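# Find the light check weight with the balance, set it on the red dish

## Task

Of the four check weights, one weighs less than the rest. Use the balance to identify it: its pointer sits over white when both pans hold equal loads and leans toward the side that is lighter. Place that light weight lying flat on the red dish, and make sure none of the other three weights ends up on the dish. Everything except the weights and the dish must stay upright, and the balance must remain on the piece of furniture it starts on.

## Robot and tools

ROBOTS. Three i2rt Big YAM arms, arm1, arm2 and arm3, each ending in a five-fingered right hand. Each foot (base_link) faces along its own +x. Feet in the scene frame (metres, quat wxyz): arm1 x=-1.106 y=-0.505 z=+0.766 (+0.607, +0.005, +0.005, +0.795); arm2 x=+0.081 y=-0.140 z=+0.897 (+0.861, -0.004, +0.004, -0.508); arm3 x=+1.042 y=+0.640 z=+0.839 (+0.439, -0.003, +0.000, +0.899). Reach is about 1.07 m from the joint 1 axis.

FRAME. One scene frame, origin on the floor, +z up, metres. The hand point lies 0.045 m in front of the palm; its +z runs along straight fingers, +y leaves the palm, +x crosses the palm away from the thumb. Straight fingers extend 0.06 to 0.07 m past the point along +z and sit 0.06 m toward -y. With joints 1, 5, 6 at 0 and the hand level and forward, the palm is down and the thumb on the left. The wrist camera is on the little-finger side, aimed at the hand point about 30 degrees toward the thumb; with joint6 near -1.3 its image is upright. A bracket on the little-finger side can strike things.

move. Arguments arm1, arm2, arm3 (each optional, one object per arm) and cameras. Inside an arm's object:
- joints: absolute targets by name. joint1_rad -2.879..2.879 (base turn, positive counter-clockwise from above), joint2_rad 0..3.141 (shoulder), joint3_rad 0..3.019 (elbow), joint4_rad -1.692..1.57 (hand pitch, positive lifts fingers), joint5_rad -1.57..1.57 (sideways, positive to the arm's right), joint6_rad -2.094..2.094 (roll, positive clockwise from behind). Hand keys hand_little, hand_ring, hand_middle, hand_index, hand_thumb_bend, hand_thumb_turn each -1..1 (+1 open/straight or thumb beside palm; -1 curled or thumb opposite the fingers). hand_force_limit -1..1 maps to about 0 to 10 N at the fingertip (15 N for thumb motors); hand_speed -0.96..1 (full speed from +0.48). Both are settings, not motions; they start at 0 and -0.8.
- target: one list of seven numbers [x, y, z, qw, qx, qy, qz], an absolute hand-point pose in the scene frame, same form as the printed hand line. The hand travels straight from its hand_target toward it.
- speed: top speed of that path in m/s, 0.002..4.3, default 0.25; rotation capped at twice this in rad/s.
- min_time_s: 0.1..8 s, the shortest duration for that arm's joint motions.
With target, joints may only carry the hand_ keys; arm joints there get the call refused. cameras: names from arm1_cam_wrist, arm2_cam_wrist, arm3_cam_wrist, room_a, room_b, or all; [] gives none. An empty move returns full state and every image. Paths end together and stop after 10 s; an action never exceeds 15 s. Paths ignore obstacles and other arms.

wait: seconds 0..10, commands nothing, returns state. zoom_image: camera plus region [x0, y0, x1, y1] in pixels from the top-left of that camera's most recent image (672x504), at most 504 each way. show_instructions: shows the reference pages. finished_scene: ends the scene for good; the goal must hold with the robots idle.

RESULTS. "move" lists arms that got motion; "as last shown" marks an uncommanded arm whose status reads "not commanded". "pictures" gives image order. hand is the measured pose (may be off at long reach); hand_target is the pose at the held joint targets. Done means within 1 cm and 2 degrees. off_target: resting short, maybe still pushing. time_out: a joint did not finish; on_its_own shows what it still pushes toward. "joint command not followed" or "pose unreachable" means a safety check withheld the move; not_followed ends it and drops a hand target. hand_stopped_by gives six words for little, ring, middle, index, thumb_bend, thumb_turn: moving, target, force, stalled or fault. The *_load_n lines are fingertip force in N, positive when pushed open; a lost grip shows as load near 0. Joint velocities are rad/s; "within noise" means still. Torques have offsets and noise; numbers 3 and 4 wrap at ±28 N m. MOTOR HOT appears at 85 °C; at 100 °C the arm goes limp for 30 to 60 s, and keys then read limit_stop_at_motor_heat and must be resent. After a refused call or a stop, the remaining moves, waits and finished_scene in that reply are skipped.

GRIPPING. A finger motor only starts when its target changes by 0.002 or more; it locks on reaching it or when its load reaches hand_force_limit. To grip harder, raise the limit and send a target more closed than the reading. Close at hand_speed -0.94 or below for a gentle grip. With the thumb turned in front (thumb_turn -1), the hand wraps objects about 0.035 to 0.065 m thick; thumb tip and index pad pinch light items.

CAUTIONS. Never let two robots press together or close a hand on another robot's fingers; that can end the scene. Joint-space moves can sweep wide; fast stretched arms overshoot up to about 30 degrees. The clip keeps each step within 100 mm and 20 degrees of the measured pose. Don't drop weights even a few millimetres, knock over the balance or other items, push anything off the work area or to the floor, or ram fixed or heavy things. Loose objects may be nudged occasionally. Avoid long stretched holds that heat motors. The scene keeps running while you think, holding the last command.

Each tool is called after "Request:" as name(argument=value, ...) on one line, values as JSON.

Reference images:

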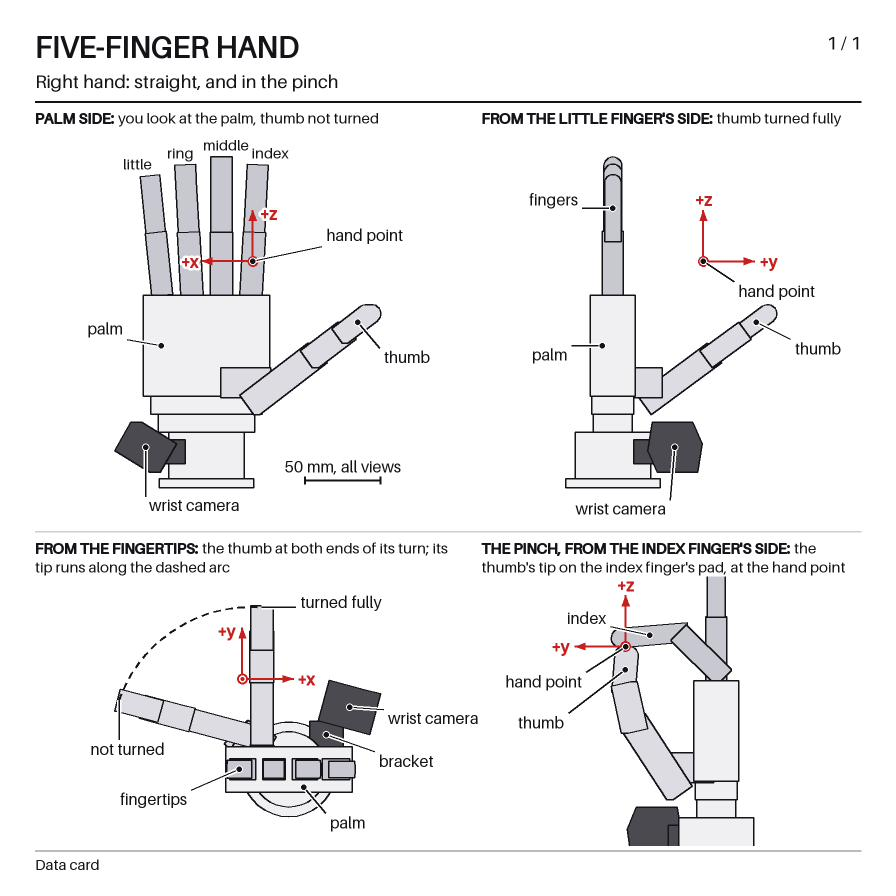

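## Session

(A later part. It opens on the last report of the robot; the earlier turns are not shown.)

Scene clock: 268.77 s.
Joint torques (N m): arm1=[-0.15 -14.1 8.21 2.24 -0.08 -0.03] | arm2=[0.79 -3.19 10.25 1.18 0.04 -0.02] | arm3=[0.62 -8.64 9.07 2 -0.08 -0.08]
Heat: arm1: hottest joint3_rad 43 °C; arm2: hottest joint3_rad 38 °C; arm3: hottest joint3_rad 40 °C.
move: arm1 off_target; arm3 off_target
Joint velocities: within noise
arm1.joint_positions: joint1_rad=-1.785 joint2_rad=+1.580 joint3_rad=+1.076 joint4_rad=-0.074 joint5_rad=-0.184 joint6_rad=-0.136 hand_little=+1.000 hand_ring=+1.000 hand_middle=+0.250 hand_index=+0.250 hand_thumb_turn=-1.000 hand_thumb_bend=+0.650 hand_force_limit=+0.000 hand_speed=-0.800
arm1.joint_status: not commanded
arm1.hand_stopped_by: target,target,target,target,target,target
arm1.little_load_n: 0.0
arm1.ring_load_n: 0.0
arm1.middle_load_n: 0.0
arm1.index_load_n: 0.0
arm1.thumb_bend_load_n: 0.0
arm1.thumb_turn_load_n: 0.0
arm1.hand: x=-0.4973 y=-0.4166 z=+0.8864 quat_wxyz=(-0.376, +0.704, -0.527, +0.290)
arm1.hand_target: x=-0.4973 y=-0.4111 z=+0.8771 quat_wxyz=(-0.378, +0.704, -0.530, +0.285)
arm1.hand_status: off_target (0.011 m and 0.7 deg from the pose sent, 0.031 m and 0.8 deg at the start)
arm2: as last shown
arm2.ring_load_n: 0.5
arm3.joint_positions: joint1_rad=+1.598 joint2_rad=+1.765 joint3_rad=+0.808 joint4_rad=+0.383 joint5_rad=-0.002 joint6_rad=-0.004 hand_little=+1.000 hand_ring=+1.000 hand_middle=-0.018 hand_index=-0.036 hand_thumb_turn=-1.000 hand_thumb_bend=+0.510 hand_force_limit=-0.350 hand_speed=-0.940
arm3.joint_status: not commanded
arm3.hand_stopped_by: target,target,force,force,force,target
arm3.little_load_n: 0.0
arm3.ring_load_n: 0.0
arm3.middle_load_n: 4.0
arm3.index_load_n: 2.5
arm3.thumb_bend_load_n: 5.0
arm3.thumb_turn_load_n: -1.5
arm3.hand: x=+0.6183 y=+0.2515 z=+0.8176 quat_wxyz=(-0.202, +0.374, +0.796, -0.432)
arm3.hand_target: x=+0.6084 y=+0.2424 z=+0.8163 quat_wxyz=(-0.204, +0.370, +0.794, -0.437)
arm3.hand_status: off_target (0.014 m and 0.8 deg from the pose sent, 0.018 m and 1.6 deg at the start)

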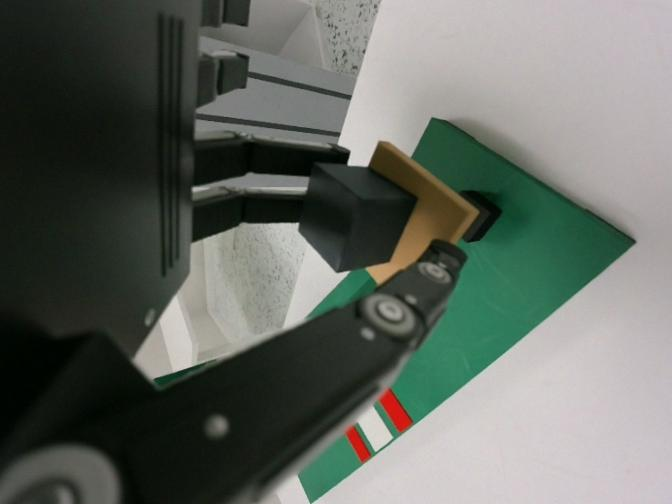

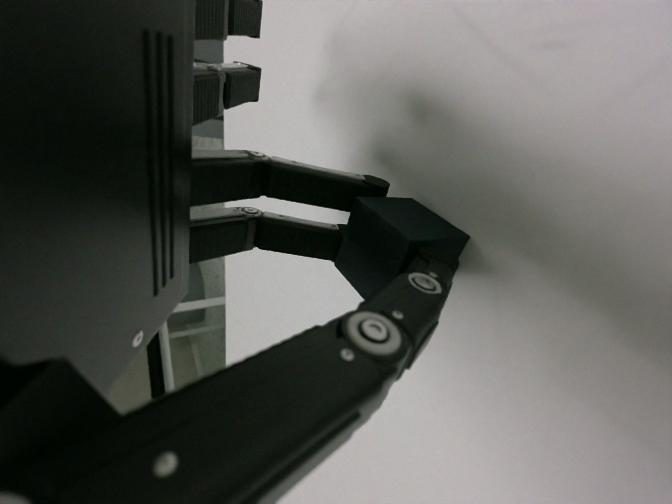

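Request:
move(arm1={"joints": {"hand_force_limit": -0.35, "hand_speed": -0.94, "hand_index": -0.35, "hand_middle": -0.35, "hand_thumb_bend": 0.05}}, arm3={"target": [0.609, 0.243, 0.811, 0.2040, -0.3702, -0.7940, 0.4375], "speed": 0.04}, cameras=["arm1_cam_wrist", "arm3_cam_wrist"])

Request:
move(arm3={"joints": {"hand_speed": -0.93, "hand_index": 0.15, "hand_middle": 0.15, "hand_thumb_bend": 0.65}}, cameras=["arm1_cam_wrist", "arm3_cam_wrist"])

Scene clock: 272.57 s.
Joint torques (N m): arm1=[-0.21 -14.1 8.23 1.87 -0.08 -0.04] | arm2=[0.91 -3.14 10.3 1.16 0.04 -0.01] | arm3=[0.67 -8.47 8.61 1.96 -0.09 -0.08]
Heat: arm1: hottest joint3_rad 42 °C; arm2: hottest joint3_rad 38 °C; arm3: hottest joint3_rad 40 °C.
move: arm1 off_target; arm3 off_target
Joint velocities: within noise
arm1.joint_positions: joint1_rad=-1.785 joint2_rad=+1.580 joint3_rad=+1.076 joint4_rad=-0.064 joint5_rad=-0.184 joint6_rad=-0.135 hand_little=+1.000 hand_ring=+1.000 hand_middle=-0.020 hand_index=-0.042 hand_thumb_turn=-1.000 hand_thumb_bend=+0.493 hand_force_limit=-0.350 hand_speed=-0.940
arm1.joint_status: hand_middle off_target (ended at -0.020, target -0.350); hand_index off_target (ended at -0.042, target -0.350); hand_thumb_bend off_target (ended at +0.493, target +0.050); the others done
arm1.hand_stopped_by: target,target,force,force,force,target
arm1.little_load_n: 0.0
arm1.ring_load_n: 0.0
arm1.middle_load_n: 3.5
arm1.index_load_n: 4.0
arm1.thumb_bend_load_n: 5.0
arm1.thumb_turn_load_n: -1.0
arm1.hand: x=-0.4952 y=-0.4161 z=+0.8884 quat_wxyz=(-0.380, +0.703, -0.525, +0.294)
arm1.hand_target: x=-0.4973 y=-0.4111 z=+0.8772 quat_wxyz=(-0.378, +0.704, -0.530, +0.285)
arm1.hand_status: not commanded
arm2: as last shown
arm2.ring_load_n: -0.5
arm3.joint_positions: joint1_rad=+1.598 joint2_rad=+1.772 joint3_rad=+0.808 joint4_rad=+0.401 joint5_rad=-0.002 joint6_rad=-0.004 hand_little=+1.000 hand_ring=+1.000 hand_middle=-0.018 hand_index=-0.036 hand_thumb_turn=-1.000 hand_thumb_bend=+0.510 hand_force_limit=-0.350 hand_speed=-0.940
arm3.joint_status: not commanded
arm3.hand_stopped_by: target,target,force,force,force,target
arm3.little_load_n: 0.0
arm3.ring_load_n: 0.0
arm3.middle_load_n: 4.0
arm3.index_load_n: 2.0
arm3.thumb_bend_load_n: 4.5
arm3.thumb_turn_load_n: -1.0
arm3.hand: x=+0.6164 y=+0.2499 z=+0.8171 quat_wxyz=(-0.204, +0.373, +0.793, -0.436)
arm3.hand_target: x=+0.6094 y=+0.2434 z=+0.8110 quat_wxyz=(-0.204, +0.370, +0.794, -0.437)
arm3.hand_status: off_target (0.012 m and 0.3 deg from the pose sent, 0.014 m and 0.8 deg at the start)

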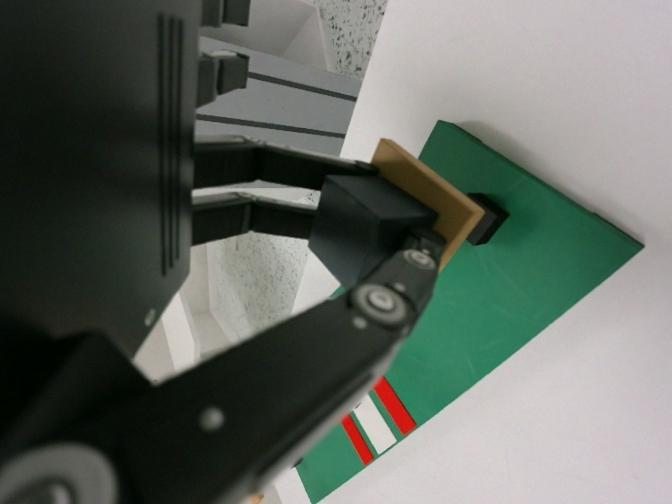

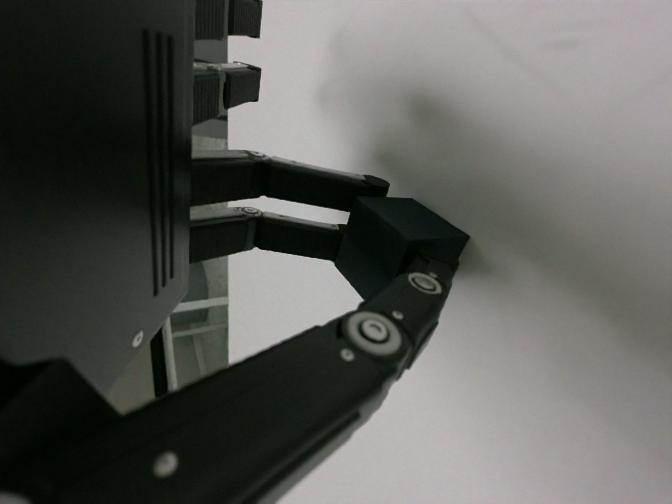

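Scene clock: 274.43 s.
Joint torques (N m): arm1=[-0.21 -14.1 8.24 1.87 -0.08 -0.04] | arm2=[0.56 -2.96 10.24 1.26 0.04 0.01] | arm3=[0.62 -9.76 8.47 1.89 -0.09 -0.07]
Heat: arm1: hottest joint3_rad 42 °C; arm2: hottest joint3_rad 38 °C; arm3: hottest joint3_rad 40 °C.
move: arm3 done
Joint velocities: within noise
arm1, arm2: as last shown
arm2.ring_load_n: 0.0
arm3.joint_positions: joint1_rad=+1.598 joint2_rad=+1.789 joint3_rad=+0.808 joint4_rad=+0.402 joint5_rad=-0.002 joint6_rad=-0.004 hand_little=+1.000 hand_ring=+1.000 hand_middle=+0.149 hand_index=+0.150 hand_thumb_turn=-1.000 hand_thumb_bend=+0.650 hand_force_limit=-0.350 hand_speed=-0.930
arm3.joint_status: all done
arm3.hand_stopped_by: target,target,target,target,target,target
arm3.little_load_n: 0.0
arm3.ring_load_n: 0.0
arm3.middle_load_n: -3.0
arm3.index_load_n: -0.5
arm3.thumb_bend_load_n: 0.0
arm3.thumb_turn_load_n: 0.0
arm3.hand: x=+0.6183 y=+0.2514 z=+0.8082 quat_wxyz=(-0.201, +0.374, +0.797, -0.430)
arm3.hand_target: x=+0.6094 y=+0.2434 z=+0.8110 quat_wxyz=(-0.204, +0.370, +0.794, -0.437)
arm3.hand_status: not commanded

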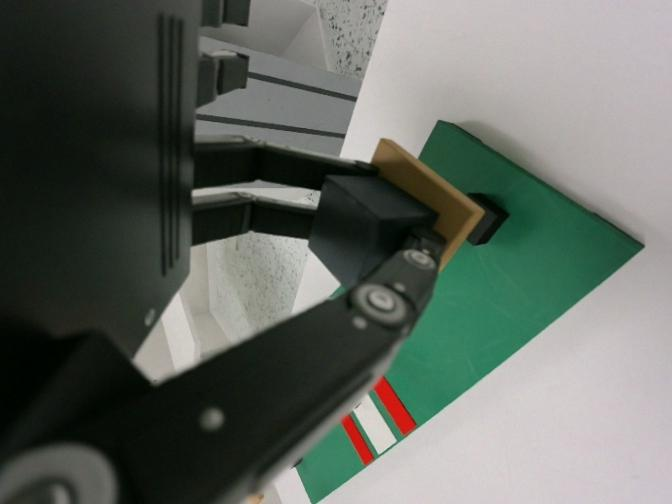

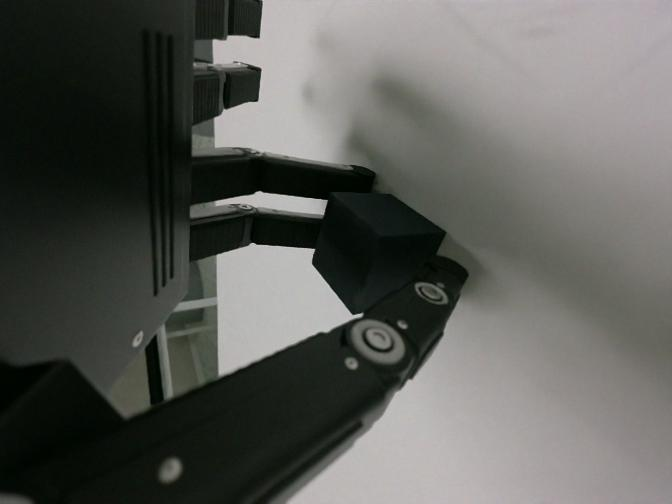

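Request:
move(arm1={"target": [-0.497, -0.415, 0.96, 0.3780, -0.7036, 0.5302, -0.2849], "speed": 0.08}, arm3={"target": [0.63, 0.26, 0.95, 0.2001, -0.3723, -0.7984, 0.4290], "speed": 0.12, "joints": {"hand_speed": -0.8, "hand_index": 0.35, "hand_middle": 0.35, "hand_thumb_bend": 0.78}}, cameras=["arm1_cam_wrist", "arm2_cam_wrist", "arm3_cam_wrist", "room_a", "room_b"])

Request:
zoom_image(camera="room_a", region=[300, 190, 480, 390])

Scene clock: 277.83 s.
Joint torques (N m): arm1=[-0.97 -15.33 12.83 1.24 -0.36 -0.08] | arm2=[0.79 -3.14 10.15 1.2 0.02 -0.03] | arm3=[0.73 -8.88 11.71 1.2 0.01 -0.07]
Heat: arm1: hottest joint3_rad 42 °C; arm2: hottest joint3_rad 38 °C; arm3: hottest joint3_rad 40 °C.
move: arm1 off_target; arm3 off_target
Joint velocities: within noise
arm1.joint_positions: joint1_rad=-1.785 joint2_rad=+1.505 joint3_rad=+1.148 joint4_rad=-0.269 joint5_rad=-0.184 joint6_rad=-0.135 hand_little=+1.000 hand_ring=+1.000 hand_middle=-0.020 hand_index=-0.042 hand_thumb_turn=-1.000 hand_thumb_bend=+0.493 hand_force_limit=-0.350 hand_speed=-0.940
arm1.joint_status: not commanded
arm1.hand_stopped_by: target,target,force,force,force,target
arm1.little_load_n: 0.0
arm1.ring_load_n: 0.0
arm1.middle_load_n: 3.0
arm1.index_load_n: 2.5
arm1.thumb_bend_load_n: 5.5
arm1.thumb_turn_load_n: -0.5
arm1.hand: x=-0.5112 y=-0.4169 z=+0.9335 quat_wxyz=(-0.363, +0.711, -0.536, +0.274)
arm1.hand_target: x=-0.4981 y=-0.4151 z=+0.9603 quat_wxyz=(-0.378, +0.703, -0.530, +0.285)
arm1.hand_status: off_target (0.030 m and 2.4 deg from the pose sent, 0.072 m and 1.2 deg at the start)
arm2: as last shown
arm3.joint_positions: joint1_rad=+1.598 joint2_rad=+1.452 joint3_rad=+0.852 joint4_rad=-0.010 joint5_rad=-0.002 joint6_rad=-0.004 hand_little=+1.000 hand_ring=+1.000 hand_middle=+0.350 hand_index=+0.350 hand_thumb_turn=-1.000 hand_thumb_bend=+0.780 hand_force_limit=-0.350 hand_speed=-0.800
arm3.joint_status: all done
arm3.hand_stopped_by: target,target,target,target,target,target
arm3.little_load_n: 0.0
arm3.ring_load_n: 0.0
arm3.middle_load_n: 0.0
arm3.index_load_n: 0.0
arm3.thumb_bend_load_n: 0.0
arm3.thumb_turn_load_n: 0.0
arm3.hand: x=+0.6400 y=+0.2701 z=+0.9331 quat_wxyz=(-0.195, +0.377, +0.803, -0.418)
arm3.hand_target: x=+0.6305 y=+0.2605 z=+0.9503 quat_wxyz=(-0.200, +0.372, +0.798, -0.429)
arm3.hand_status: off_target (0.022 m and 1.7 deg from the pose sent, 0.142 m and 0.3 deg at the start)

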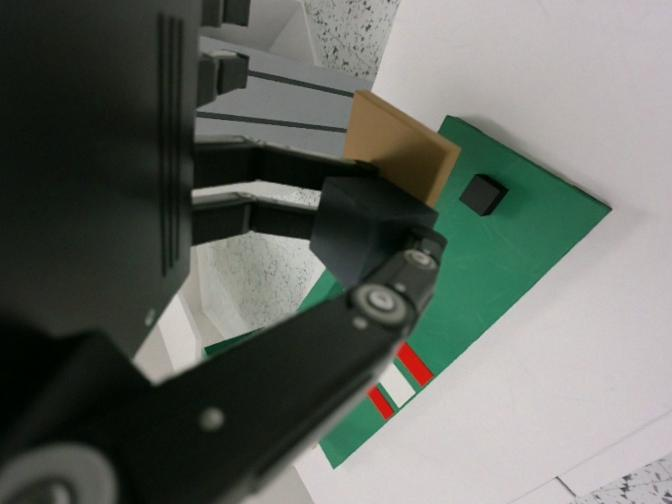

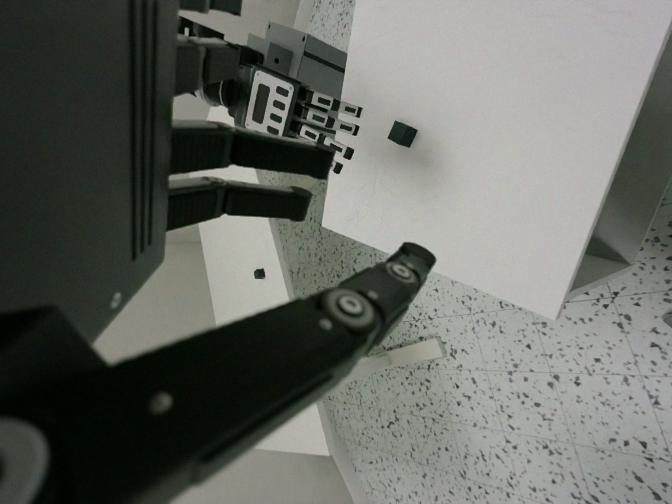

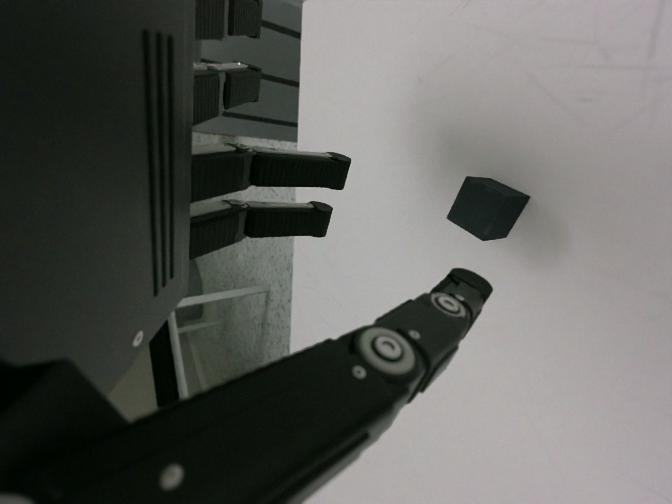

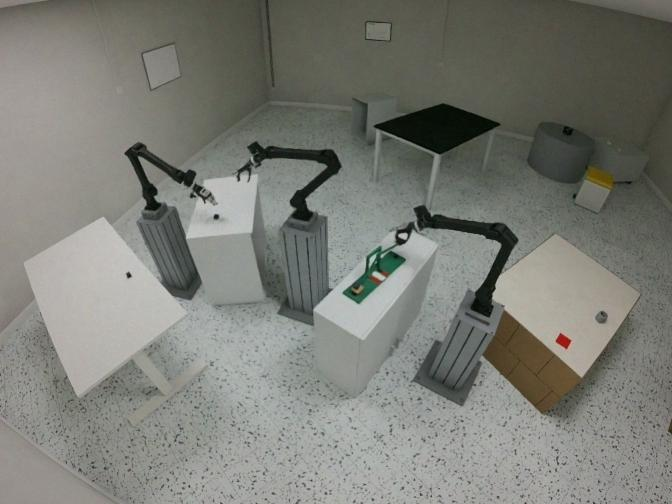

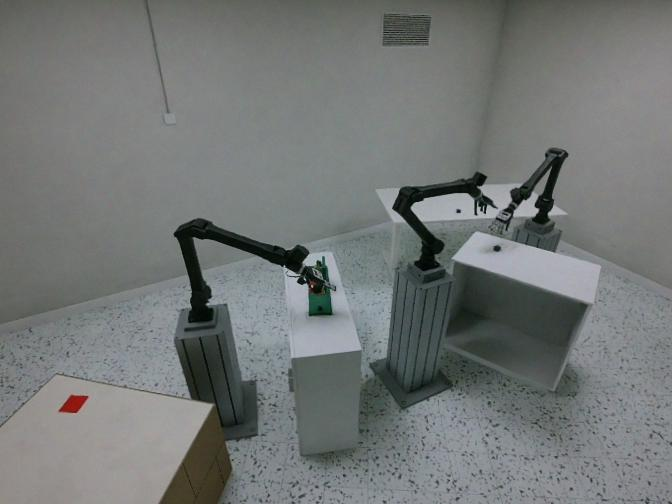

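Scaled by 2.520.

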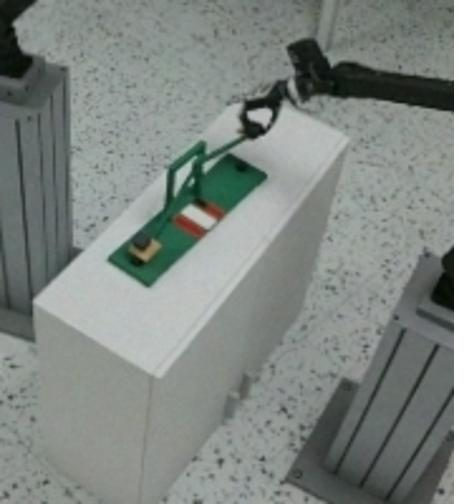

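Request:
move(arm1={"target": [-0.490, -0.548, 0.87, 0.3780, -0.7036, 0.5302, -0.2849], "speed": 0.12}, arm3={"joints": {"joint1_rad": 0.3, "hand_index": 0.25, "hand_middle": 0.25, "hand_thumb_bend": 0.65}, "min_time_s": 3}, cameras=["arm1_cam_wrist", "arm3_cam_wrist"])

Scene clock: 282.03 s.
Joint torques (N m): arm1=[-1.26 -15.91 8.84 2.4 -0.4 -0.24] | arm2=[0.91 -3.14 10.28 1.25 0.05 -0.01] | arm3=[0.62 -8.82 11.67 1.18 -0.01 -0.07]
Heat: arm1: hottest joint3_rad 41 °C; arm2: hottest joint3_rad 39 °C; arm3: hottest joint3_rad 40 °C.
move: arm1 done; arm3 done
Joint velocities: within noise
arm1.joint_positions: joint1_rad=-2.046 joint2_rad=+1.644 joint3_rad=+1.119 joint4_rad=-0.131 joint5_rad=-0.404 joint6_rad=-0.274 hand_little=+1.000 hand_ring=+1.000 hand_middle=-0.020 hand_index=-0.042 hand_thumb_turn=-1.000 hand_thumb_bend=+0.493 hand_force_limit=-0.350 hand_speed=-0.940
arm1.joint_status: not commanded
arm1.hand_stopped_by: target,target,force,force,force,target
arm1.little_load_n: 0.0
arm1.ring_load_n: 0.0
arm1.middle_load_n: 3.5
arm1.index_load_n: 2.5
arm1.thumb_bend_load_n: 5.0
arm1.thumb_turn_load_n: 0.0
arm1.hand: x=-0.4963 y=-0.5444 z=+0.8669 quat_wxyz=(-0.374, +0.704, -0.539, +0.273)
arm1.hand_target: x=-0.4901 y=-0.5479 z=+0.8702 quat_wxyz=(-0.378, +0.704, -0.530, +0.285)
arm1.hand_status: done (0.008 m and 1.7 deg from the pose sent, 0.147 m and 2.4 deg at the start)
arm2: as last shown
arm3.joint_positions: joint1_rad=+0.298 joint2_rad=+1.452 joint3_rad=+0.852 joint4_rad=-0.010 joint5_rad=-0.002 joint6_rad=-0.004 hand_little=+1.000 hand_ring=+1.000 hand_middle=+0.250 hand_index=+0.250 hand_thumb_turn=-1.000 hand_thumb_bend=+0.650 hand_force_limit=-0.350 hand_speed=-0.800
arm3.joint_status: all done
arm3.hand_stopped_by: target,target,target,target,target,target
arm3.little_load_n: 0.0
arm3.ring_load_n: 0.0
arm3.middle_load_n: 0.0
arm3.index_load_n: 0.0
arm3.thumb_bend_load_n: 0.0
arm3.thumb_turn_load_n: 0.0
arm3.hand: x=+0.5770 y=+0.9276 z=+0.9314 quat_wxyz=(-0.408, +0.786, +0.413, -0.212)
arm3.hand_target: x=+0.5654 y=+0.9346 z=+0.9485 quat_wxyz=(-0.419, +0.780, +0.411, -0.217)
arm3.hand_status: not commanded

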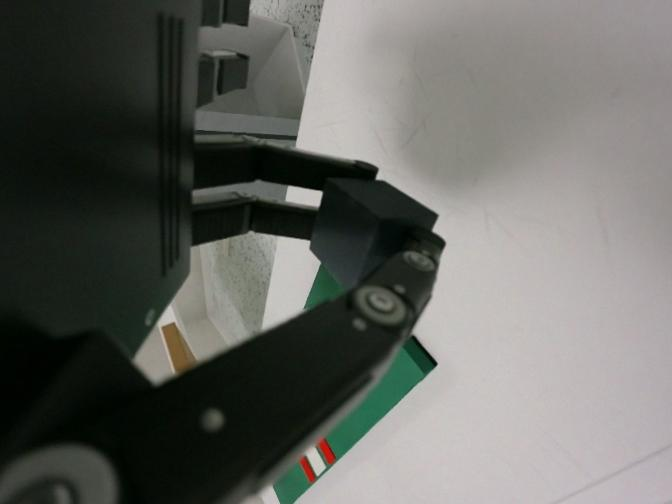

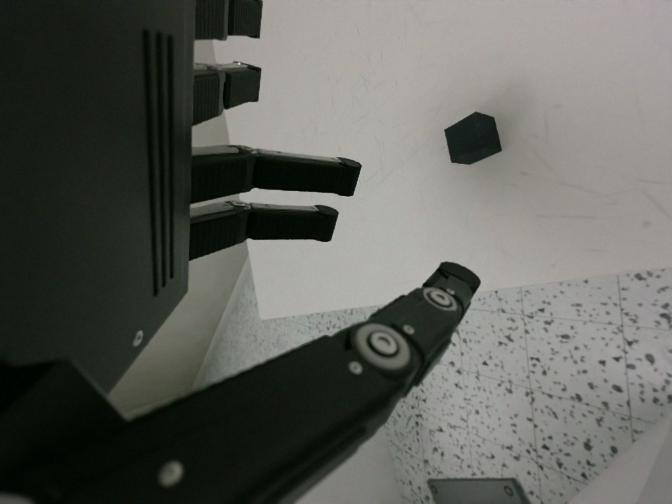

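Request:
move(arm1={"target": [-0.487, -0.550, 0.805, 0.3780, -0.7036, 0.5302, -0.2849], "speed": 0.08}, arm2={"target": [0.629, 0.308, 0.915, 0.4441, -0.7931, 0.3639, -0.2038], "speed": 0.25}, arm3={"target": [0.535, 1.018, 0.865, 0.4715, -0.8775, -0.0767, 0.0412], "speed": 0.15}, cameras=["arm1_cam_wrist", "arm2_cam_wrist", "arm3_cam_wrist"])

Scene clock: 286.00 s.
Joint torques (N m): arm1=[-1.44 -16.44 7.77 2.41 -0.43 -0.24] | arm2=[1.44 -15.68 10.65 2.5 0.04 -0.01] | arm3=[1.26 -11.05 11 0.85 0.6 0.05]
Heat: arm1: hottest joint3_rad 41 °C; arm2: hottest joint3_rad 39 °C; arm3: hottest joint3_rad 40 °C.
move: arm1 done; arm2 off_target; arm3 off_target
Joint velocities: within noise
arm1.joint_positions: joint1_rad=-2.046 joint2_rad=+1.752 joint3_rad=+1.067 joint4_rad=+0.034 joint5_rad=-0.404 joint6_rad=-0.275 hand_little=+1.000 hand_ring=+1.000 hand_middle=-0.020 hand_index=-0.042 hand_thumb_turn=-1.000 hand_thumb_bend=+0.493 hand_force_limit=-0.350 hand_speed=-0.940
arm1.joint_status: not commanded
arm1.hand_stopped_by: target,target,force,force,force,target
arm1.little_load_n: 0.0
arm1.ring_load_n: 0.0
arm1.middle_load_n: 3.5
arm1.index_load_n: 2.5
arm1.thumb_bend_load_n: 5.0
arm1.thumb_turn_load_n: 0.0
arm1.hand: x=-0.4912 y=-0.5457 z=+0.8053 quat_wxyz=(-0.375, +0.704, -0.537, +0.276)
arm1.hand_target: x=-0.4871 y=-0.5499 z=+0.8051 quat_wxyz=(-0.378, +0.704, -0.530, +0.285)
arm1.hand_status: done (0.006 m and 1.3 deg from the pose sent, 0.063 m and 1.7 deg at the start)
arm2.joint_positions: joint1_rad=+1.677 joint2_rad=+1.917 joint3_rad=+1.187 joint4_rad=+0.139 joint5_rad=-0.071 joint6_rad=-0.053 hand_little=+1.000 hand_ring=+1.000 hand_middle=+0.250 hand_index=+0.250 hand_thumb_turn=-1.000 hand_thumb_bend=+0.650 hand_force_limit=-0.350 hand_speed=-0.880
arm2.joint_status: not commanded
arm2.hand_stopped_by: target,target,target,target,target,target
arm2.little_load_n: 0.0
arm2.ring_load_n: 0.0
arm2.middle_load_n: 0.0
arm2.index_load_n: 0.0
arm2.thumb_bend_load_n: 0.0
arm2.thumb_turn_load_n: 0.0
arm2.hand: x=+0.6185 y=+0.2870 z=+0.8999 quat_wxyz=(-0.423, +0.802, -0.373, +0.197)
arm2.hand_target: x=+0.6277 y=+0.3074 z=+0.9157 quat_wxyz=(-0.444, +0.793, -0.364, +0.203)
arm2.hand_status: off_target (0.028 m and 2.9 deg from the pose sent, 0.393 m and 1.6 deg at the start)
arm3.joint_positions: joint1_rad=+0.385 joint2_rad=+1.784 joint3_rad=+1.066 joint4_rad=-0.100 joint5_rad=+0.695 joint6_rad=+0.582 hand_little=+1.000 hand_ring=+1.000 hand_middle=+0.250 hand_index=+0.250 hand_thumb_turn=-1.000 hand_thumb_bend=+0.650 hand_force_limit=-0.350 hand_speed=-0.800
arm3.joint_status: not commanded
arm3.hand_stopped_by: target,target,target,target,target,target
arm3.little_load_n: 0.0
arm3.ring_load_n: 0.0
arm3.middle_load_n: 0.0
arm3.index_load_n: 0.0
arm3.thumb_bend_load_n: 0.0
arm3.thumb_turn_load_n: 0.0
arm3.hand: x=+0.5529 y=+1.0142 z=+0.8571 quat_wxyz=(-0.466, +0.880, +0.081, -0.032)
arm3.hand_target: x=+0.5355 y=+1.0174 z=+0.8653 quat_wxyz=(-0.472, +0.878, +0.077, -0.042)
arm3.hand_status: off_target (0.020 m and 1.4 deg from the pose sent, 0.120 m and 45.3 deg at the start)

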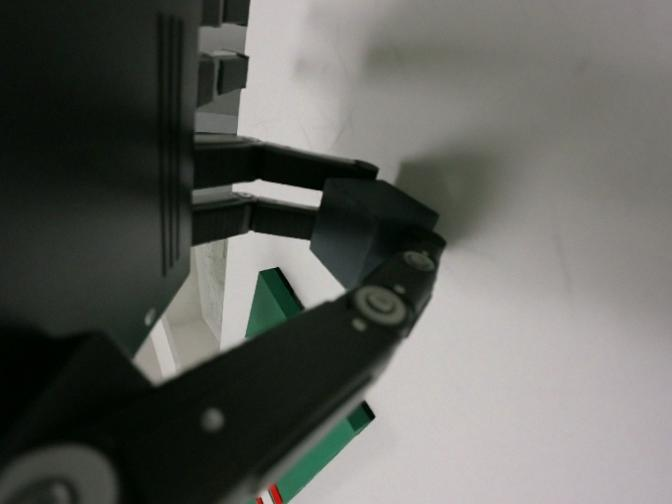

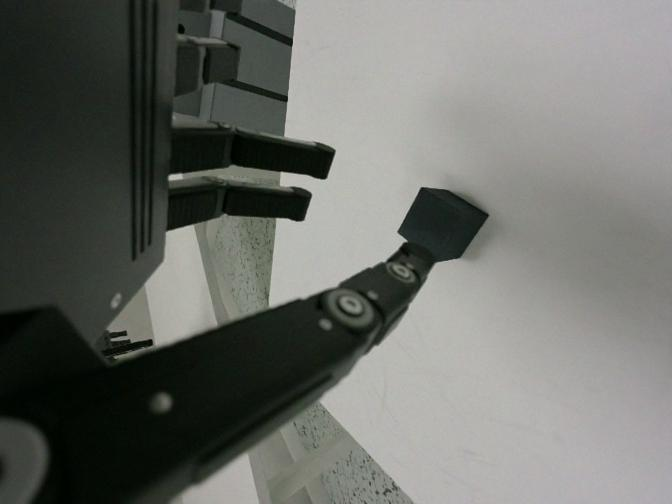

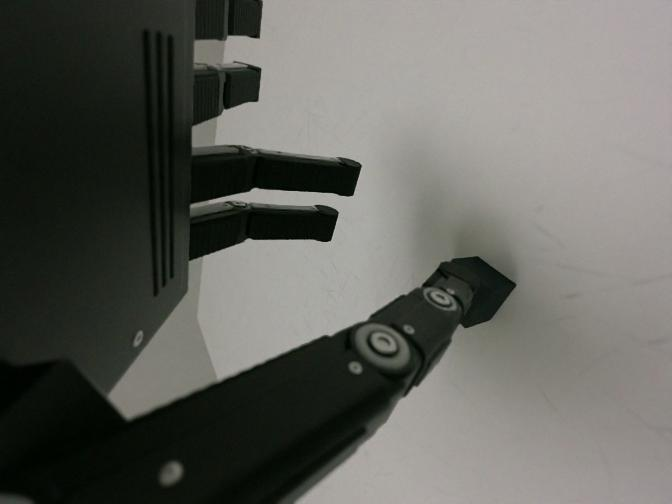

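Request:
move(arm1={"target": [-0.487, -0.551, 0.784, 0.3780, -0.7036, 0.5302, -0.2849], "speed": 0.06}, arm2={"target": [0.620, 0.308, 0.850, 0.4441, -0.7931, 0.3639, -0.2038], "speed": 0.1}, arm3={"target": [0.502, 0.993, 0.822, 0.4715, -0.8775, -0.0767, 0.0412], "speed": 0.1}, cameras=["arm1_cam_wrist", "arm2_cam_wrist", "arm3_cam_wrist"])

Request:
zoom_image(camera="arm1_cam_wrist", region=[280, 130, 520, 300])

Scene clock: 288.57 s.
Joint torques (N m): arm1=[-1.61 -15.5 7.02 2.28 -0.31 -0.24] | arm2=[1.03 -16.09 7.23 2.63 0.05 0.01] | arm3=[0.97 -12.04 10.18 1.62 0.65 0.04]
Heat: arm1: hottest joint3_rad 41 °C; arm2: hottest joint3_rad 39 °C; arm3: hottest joint3_rad 40 °C.
move: arm1 off_target; arm2 off_target; arm3 off_target
Joint velocities: within noise
arm1.joint_positions: joint1_rad=-2.046 joint2_rad=+1.777 joint3_rad=+1.061 joint4_rad=+0.092 joint5_rad=-0.409 joint6_rad=-0.276 hand_little=+1.000 hand_ring=+1.000 hand_middle=-0.020 hand_index=-0.042 hand_thumb_turn=-1.000 hand_thumb_bend=+0.493 hand_force_limit=-0.350 hand_speed=-0.940
arm1.joint_status: not commanded
arm1.hand_stopped_by: target,target,force,force,force,target
arm1.little_load_n: 0.0
arm1.ring_load_n: 0.0
arm1.middle_load_n: 3.0
arm1.index_load_n: 1.5
arm1.thumb_bend_load_n: 5.5
arm1.thumb_turn_load_n: 0.0
arm1.hand: x=-0.4854 y=-0.5462 z=+0.7963 quat_wxyz=(-0.381, +0.702, -0.530, +0.285)
arm1.hand_target: x=-0.4873 y=-0.5508 z=+0.7843 quat_wxyz=(-0.378, +0.704, -0.530, +0.285)
arm1.hand_status: off_target (0.013 m and 0.4 deg from the pose sent, 0.022 m and 1.3 deg at the start)
arm2.joint_positions: joint1_rad=+1.686 joint2_rad=+2.027 joint3_rad=+1.180 joint4_rad=+0.290 joint5_rad=-0.063 joint6_rad=-0.049 hand_little=+1.000 hand_ring=+1.000 hand_middle=+0.250 hand_index=+0.250 hand_thumb_turn=-1.000 hand_thumb_bend=+0.650 hand_force_limit=-0.350 hand_speed=-0.880
arm2.joint_status: not commanded
arm2.hand_stopped_by: target,target,target,target,target,target
arm2.little_load_n: 0.0
arm2.ring_load_n: 0.0
arm2.middle_load_n: 0.0
arm2.index_load_n: 0.0
arm2.thumb_bend_load_n: 0.0
arm2.thumb_turn_load_n: 0.0
arm2.hand: x=+0.6238 y=+0.2969 z=+0.8521 quat_wxyz=(-0.437, +0.795, -0.369, +0.205)
arm2.hand_target: x=+0.6198 y=+0.3079 z=+0.8502 quat_wxyz=(-0.444, +0.793, -0.364, +0.204)
arm2.hand_status: off_target (0.012 m and 1.0 deg from the pose sent, 0.054 m and 2.9 deg at the start)
arm3.joint_positions: joint1_rad=+0.459 joint2_rad=+1.898 joint3_rad=+1.111 joint4_rad=-0.095 joint5_rad=+0.743 joint6_rad=+0.652 hand_little=+1.000 hand_ring=+1.000 hand_middle=+0.250 hand_index=+0.250 hand_thumb_turn=-1.000 hand_thumb_bend=+0.650 hand_force_limit=-0.350 hand_speed=-0.800
arm3.joint_status: not commanded
arm3.hand_stopped_by: target,target,target,target,target,target
arm3.little_load_n: 0.0
arm3.ring_load_n: 0.0
arm3.middle_load_n: 0.0
arm3.index_load_n: 0.0
arm3.thumb_bend_load_n: 0.0
arm3.thumb_turn_load_n: 0.0
arm3.hand: x=+0.5214 y=+0.9873 z=+0.8143 quat_wxyz=(-0.463, +0.882, +0.086, -0.026)
arm3.hand_target: x=+0.5026 y=+0.9925 z=+0.8226 quat_wxyz=(-0.471, +0.878, +0.077, -0.041)
arm3.hand_status: off_target (0.022 m and 2.3 deg from the pose sent, 0.065 m and 1.4 deg at the start)

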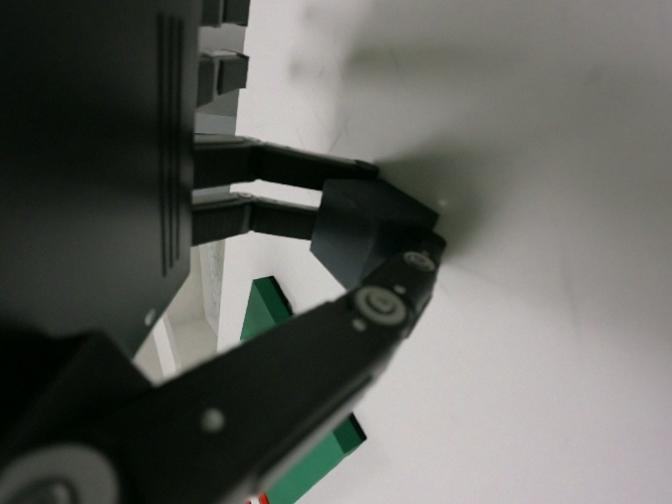

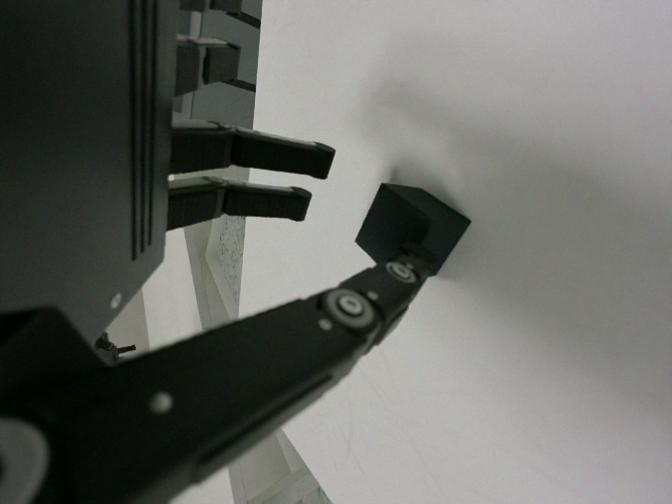

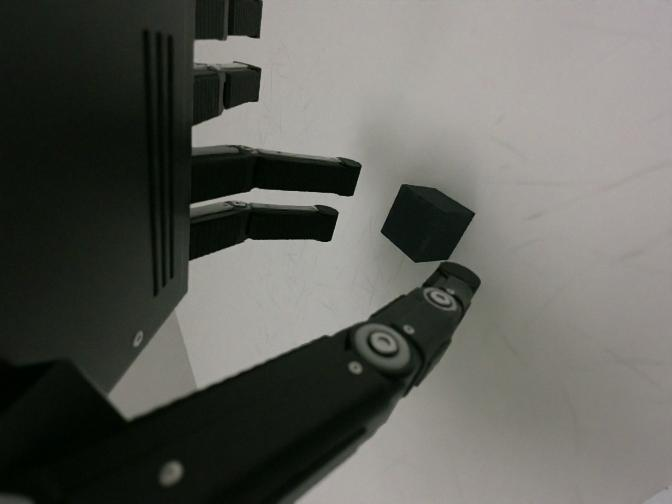

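Scaled by 2.100.

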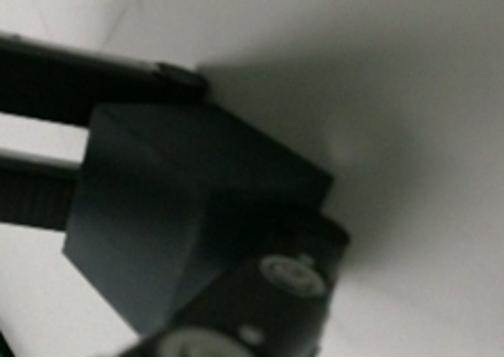

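Request:
move(arm1={"target": [-0.486, -0.5505, 0.793, 0.3780, -0.7036, 0.5302, -0.2849], "speed": 0.04}, arm2={"target": [0.611, 0.301, 0.832, 0.4441, -0.7931, 0.3639, -0.2038], "speed": 0.06}, arm3={"target": [0.499, 1.002, 0.796, 0.4715, -0.8775, -0.0767, 0.0412], "speed": 0.08})

Request:
move(arm1={"joints": {"hand_speed": -0.93, "hand_index": 0.15, "hand_middle": 0.15, "hand_thumb_bend": 0.62}}, cameras=["arm1_cam_wrist", "arm2_cam_wrist", "arm3_cam_wrist"])

Scene clock: 290.70 s.
Joint torques (N m): arm1=[-1.49 -16.79 7.73 1.46 -0.27 -0.23] | arm2=[1.44 -15.5 6.68 2.59 0.02 -0.01] | arm3=[-0.09 -12.57 9.7 1.61 0.33 -0.07]
Heat: arm1: hottest joint3_rad 41 °C; arm2: hottest joint3_rad 38 °C; arm3: hottest joint3_rad 40 °C.
move: arm1 done; arm2 off_target; arm3 off_target
Joint velocities: within noise
arm1.joint_positions: joint1_rad=-2.046 joint2_rad=+1.777 joint3_rad=+1.061 joint4_rad=+0.092 joint5_rad=-0.409 joint6_rad=-0.276 hand_little=+1.000 hand_ring=+1.000 hand_middle=-0.020 hand_index=-0.042 hand_thumb_turn=-1.000 hand_thumb_bend=+0.493 hand_force_limit=-0.350 hand_speed=-0.940
arm1.joint_status: not commanded
arm1.hand_stopped_by: target,target,force,force,force,target
arm1.little_load_n: -0.5
arm1.ring_load_n: 0.0
arm1.middle_load_n: 3.0
arm1.index_load_n: 2.0
arm1.thumb_bend_load_n: 5.5
arm1.thumb_turn_load_n: 0.0
arm1.hand: x=-0.4854 y=-0.5462 z=+0.7963 quat_wxyz=(-0.381, +0.702, -0.530, +0.285)
arm1.hand_target: x=-0.4860 y=-0.5504 z=+0.7931 quat_wxyz=(-0.378, +0.704, -0.530, +0.285)
arm1.hand_status: done (0.005 m and 0.4 deg from the pose sent, 0.005 m and 0.4 deg at the start)
arm2.joint_positions: joint1_rad=+1.686 joint2_rad=+2.040 joint3_rad=+1.144 joint4_rad=+0.347 joint5_rad=-0.063 joint6_rad=-0.049 hand_little=+1.000 hand_ring=+1.000 hand_middle=+0.250 hand_index=+0.250 hand_thumb_turn=-1.000 hand_thumb_bend=+0.650 hand_force_limit=-0.350 hand_speed=-0.880
arm2.joint_status: not commanded
arm2.hand_stopped_by: target,target,target,target,target,target
arm2.little_load_n: 0.0
arm2.ring_load_n: 0.0
arm2.middle_load_n: 0.0
arm2.index_load_n: 0.0
arm2.thumb_bend_load_n: 0.0
arm2.thumb_turn_load_n: 0.0
arm2.hand: x=+0.6161 y=+0.2915 z=+0.8379 quat_wxyz=(-0.439, +0.793, -0.368, +0.206)
arm2.hand_target: x=+0.6107 y=+0.3008 z=+0.8321 quat_wxyz=(-0.444, +0.793, -0.364, +0.204)
arm2.hand_status: off_target (0.012 m and 0.8 deg from the pose sent, 0.024 m and 1.1 deg at the start)
arm3.joint_positions: joint1_rad=+0.459 joint2_rad=+1.963 joint3_rad=+1.124 joint4_rad=-0.034 joint5_rad=+0.743 joint6_rad=+0.652 hand_little=+1.000 hand_ring=+1.000 hand_middle=+0.250 hand_index=+0.250 hand_thumb_turn=-1.000 hand_thumb_bend=+0.650 hand_force_limit=-0.350 hand_speed=-0.800
arm3.joint_status: not commanded
arm3.hand_stopped_by: target,target,target,target,target,target
arm3.little_load_n: 0.0
arm3.ring_load_n: 0.0
arm3.middle_load_n: 0.0
arm3.index_load_n: 0.0
arm3.thumb_bend_load_n: 0.0
arm3.thumb_turn_load_n: 0.0
arm3.hand: x=+0.5139 y=+0.9909 z=+0.7885 quat_wxyz=(-0.464, +0.881, +0.084, -0.029)
arm3.hand_target: x=+0.4998 y=+1.0017 z=+0.7963 quat_wxyz=(-0.472, +0.878, +0.077, -0.041)
arm3.hand_status: off_target (0.020 m and 1.9 deg from the pose sent, 0.032 m and 2.4 deg at the start)
pictures: none

Scene clock: 292.43 s.
Joint torques (N m): arm1=[-1.49 -16.79 7.75 1.46 -0.23 -0.23] | arm2=[1.49 -15.91 6.69 2.61 0.03 0] | arm3=[-0.03 -12.63 9.7 1.62 0.33 -0.08]
Heat: arm1: hottest joint3_rad 41 °C; arm2: hottest joint3_rad 38 °C; arm3: hottest joint3_rad 41 °C.
move: arm1 done
Joint velocities: within noise
arm1.joint_positions: joint1_rad=-2.046 joint2_rad=+1.777 joint3_rad=+1.061 joint4_rad=+0.092 joint5_rad=-0.410 joint6_rad=-0.276 hand_little=+1.000 hand_ring=+1.000 hand_middle=+0.150 hand_index=+0.150 hand_thumb_turn=-1.000 hand_thumb_bend=+0.620 hand_force_limit=-0.350 hand_speed=-0.930
arm1.joint_status: all done
arm1.hand_stopped_by: target,target,target,target,target,target
arm1.little_load_n: 0.0
arm1.ring_load_n: 0.0
arm1.middle_load_n: -2.0
arm1.index_load_n: 0.0
arm1.thumb_bend_load_n: 0.0
arm1.thumb_turn_load_n: 0.0
arm1.hand: x=-0.4855 y=-0.5460 z=+0.7964 quat_wxyz=(-0.381, +0.702, -0.530, +0.284)
arm1.hand_target: x=-0.4860 y=-0.5504 z=+0.7930 quat_wxyz=(-0.378, +0.704, -0.530, +0.285)
arm1.hand_status: not commanded
arm2, arm3: as last shown
arm3.middle_load_n: -0.5

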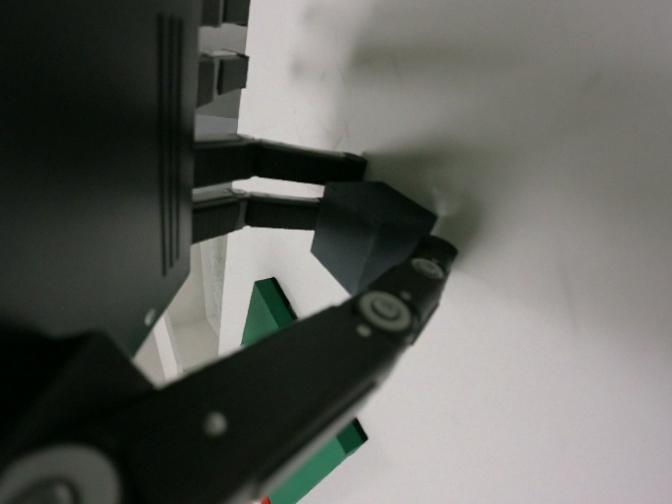

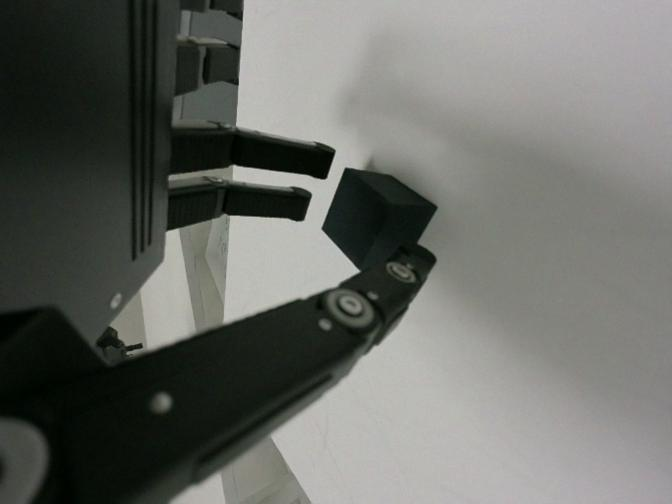

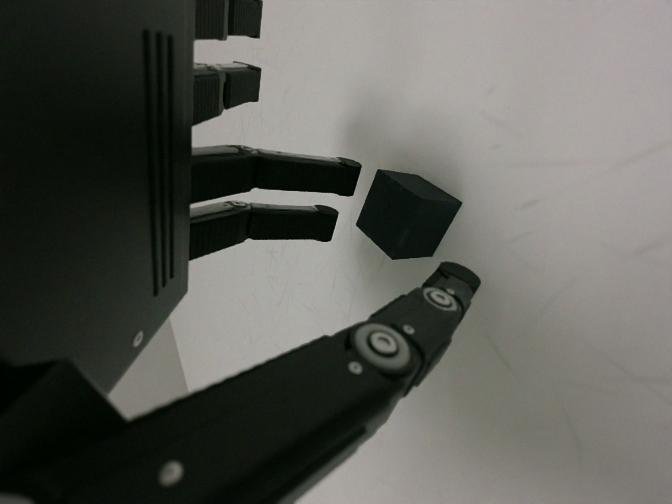

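Request:
move(arm1={"target": [-0.486, -0.550, 0.90, 0.3780, -0.7036, 0.5302, -0.2849], "speed": 0.12, "joints": {"hand_speed": -0.8, "hand_index": 0.35, "hand_middle": 0.35, "hand_thumb_bend": 0.78}}, arm2={"target": [0.609, 0.306, 0.817, 0.4441, -0.7931, 0.3639, -0.2038], "speed": 0.06}, arm3={"target": [0.506, 1.013, 0.790, 0.4715, -0.8775, -0.0767, 0.0412], "speed": 0.06}, cameras=["arm2_cam_wrist", "arm3_cam_wrist"])

Scene clock: 294.70 s.
Joint torques (N m): arm1=[-1.49 -15.74 11.56 1.09 -0.23 -0.23] | arm2=[1.44 -15.68 6.93 2.65 0.05 0] | arm3=[-0.38 -12.22 9.11 1.68 0.3 -0.12]
Heat: arm1: hottest joint3_rad 41 °C; arm2: hottest joint3_rad 38 °C; arm3: hottest joint3_rad 41 °C.
move: arm1 off_target; arm2 off_target; arm3 off_target
Joint velocities: within noise
arm1.joint_positions: joint1_rad=-2.046 joint2_rad=+1.616 joint3_rad=+1.138 joint4_rad=-0.175 joint5_rad=-0.410 joint6_rad=-0.276 hand_little=+1.000 hand_ring=+1.000 hand_middle=+0.350 hand_index=+0.350 hand_thumb_turn=-1.000 hand_thumb_bend=+0.780 hand_force_limit=-0.350 hand_speed=-0.800
arm1.joint_status: all done
arm1.hand_stopped_by: target,target,target,target,target,target
arm1.little_load_n: 0.0
arm1.ring_load_n: 0.0
arm1.middle_load_n: 0.0
arm1.index_load_n: 0.0
arm1.thumb_bend_load_n: 0.0
arm1.thumb_turn_load_n: 0.0
arm1.hand: x=-0.4975 y=-0.5431 z=+0.8863 quat_wxyz=(-0.376, +0.705, -0.536, +0.273)
arm1.hand_target: x=-0.4866 y=-0.5498 z=+0.9000 quat_wxyz=(-0.378, +0.703, -0.530, +0.285)
arm1.hand_status: off_target (0.019 m and 1.5 deg from the pose sent, 0.104 m and 0.4 deg at the start)
arm2.joint_positions: joint1_rad=+1.694 joint2_rad=+2.073 joint3_rad=+1.144 joint4_rad=+0.377 joint5_rad=-0.056 joint6_rad=-0.044 hand_little=+1.000 hand_ring=+1.000 hand_middle=+0.250 hand_index=+0.250 hand_thumb_turn=-1.000 hand_thumb_bend=+0.650 hand_force_limit=-0.350 hand_speed=-0.880
arm2.joint_status: not commanded
arm2.hand_stopped_by: target,target,target,target,target,target
arm2.little_load_n: 0.5
arm2.ring_load_n: 0.0
arm2.middle_load_n: 0.0
arm2.index_load_n: 0.0
arm2.thumb_bend_load_n: 0.0
arm2.thumb_turn_load_n: 0.0
arm2.hand: x=+0.6128 y=+0.2949 z=+0.8221 quat_wxyz=(-0.438, +0.794, -0.368, +0.205)
arm2.hand_target: x=+0.6086 y=+0.3057 z=+0.8171 quat_wxyz=(-0.444, +0.793, -0.364, +0.204)
arm2.hand_status: off_target (0.013 m and 0.9 deg from the pose sent, 0.026 m and 0.8 deg at the start)
arm3.joint_positions: joint1_rad=+0.439 joint2_rad=+1.967 joint3_rad=+1.124 joint4_rad=+0.000 joint5_rad=+0.728 joint6_rad=+0.635 hand_little=+1.000 hand_ring=+1.000 hand_middle=+0.250 hand_index=+0.250 hand_thumb_turn=-1.000 hand_thumb_bend=+0.650 hand_force_limit=-0.350 hand_speed=-0.800
arm3.joint_status: not commanded
arm3.hand_stopped_by: target,target,target,target,target,target
arm3.little_load_n: 0.0
arm3.ring_load_n: 0.0
arm3.middle_load_n: 0.0
arm3.index_load_n: 0.0
arm3.thumb_bend_load_n: 0.0
arm3.thumb_turn_load_n: 0.0
arm3.hand: x=+0.5143 y=+1.0025 z=+0.7900 quat_wxyz=(-0.468, +0.880, +0.080, -0.037)
arm3.hand_target: x=+0.5064 y=+1.0129 z=+0.7903 quat_wxyz=(-0.472, +0.877, +0.076, -0.041)
arm3.hand_status: off_target (0.013 m and 0.8 deg from the pose sent, 0.023 m and 1.9 deg at the start)

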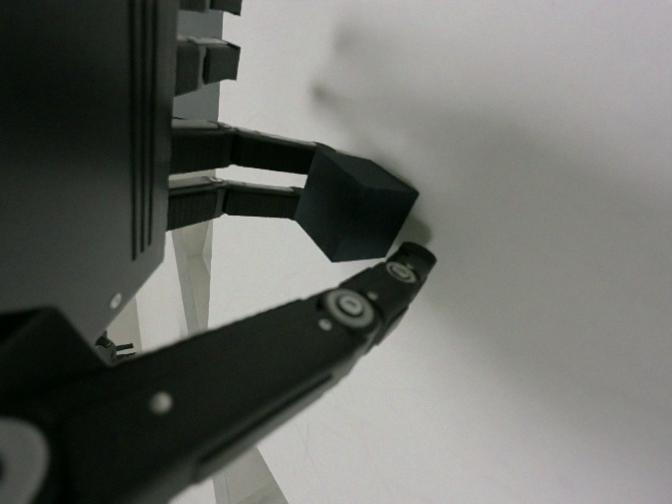

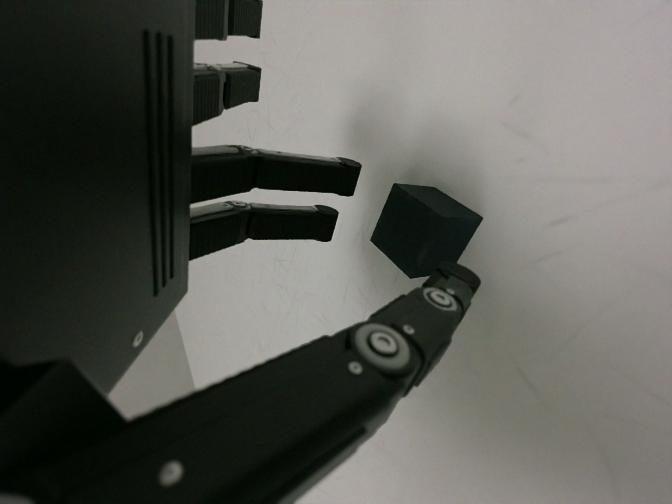

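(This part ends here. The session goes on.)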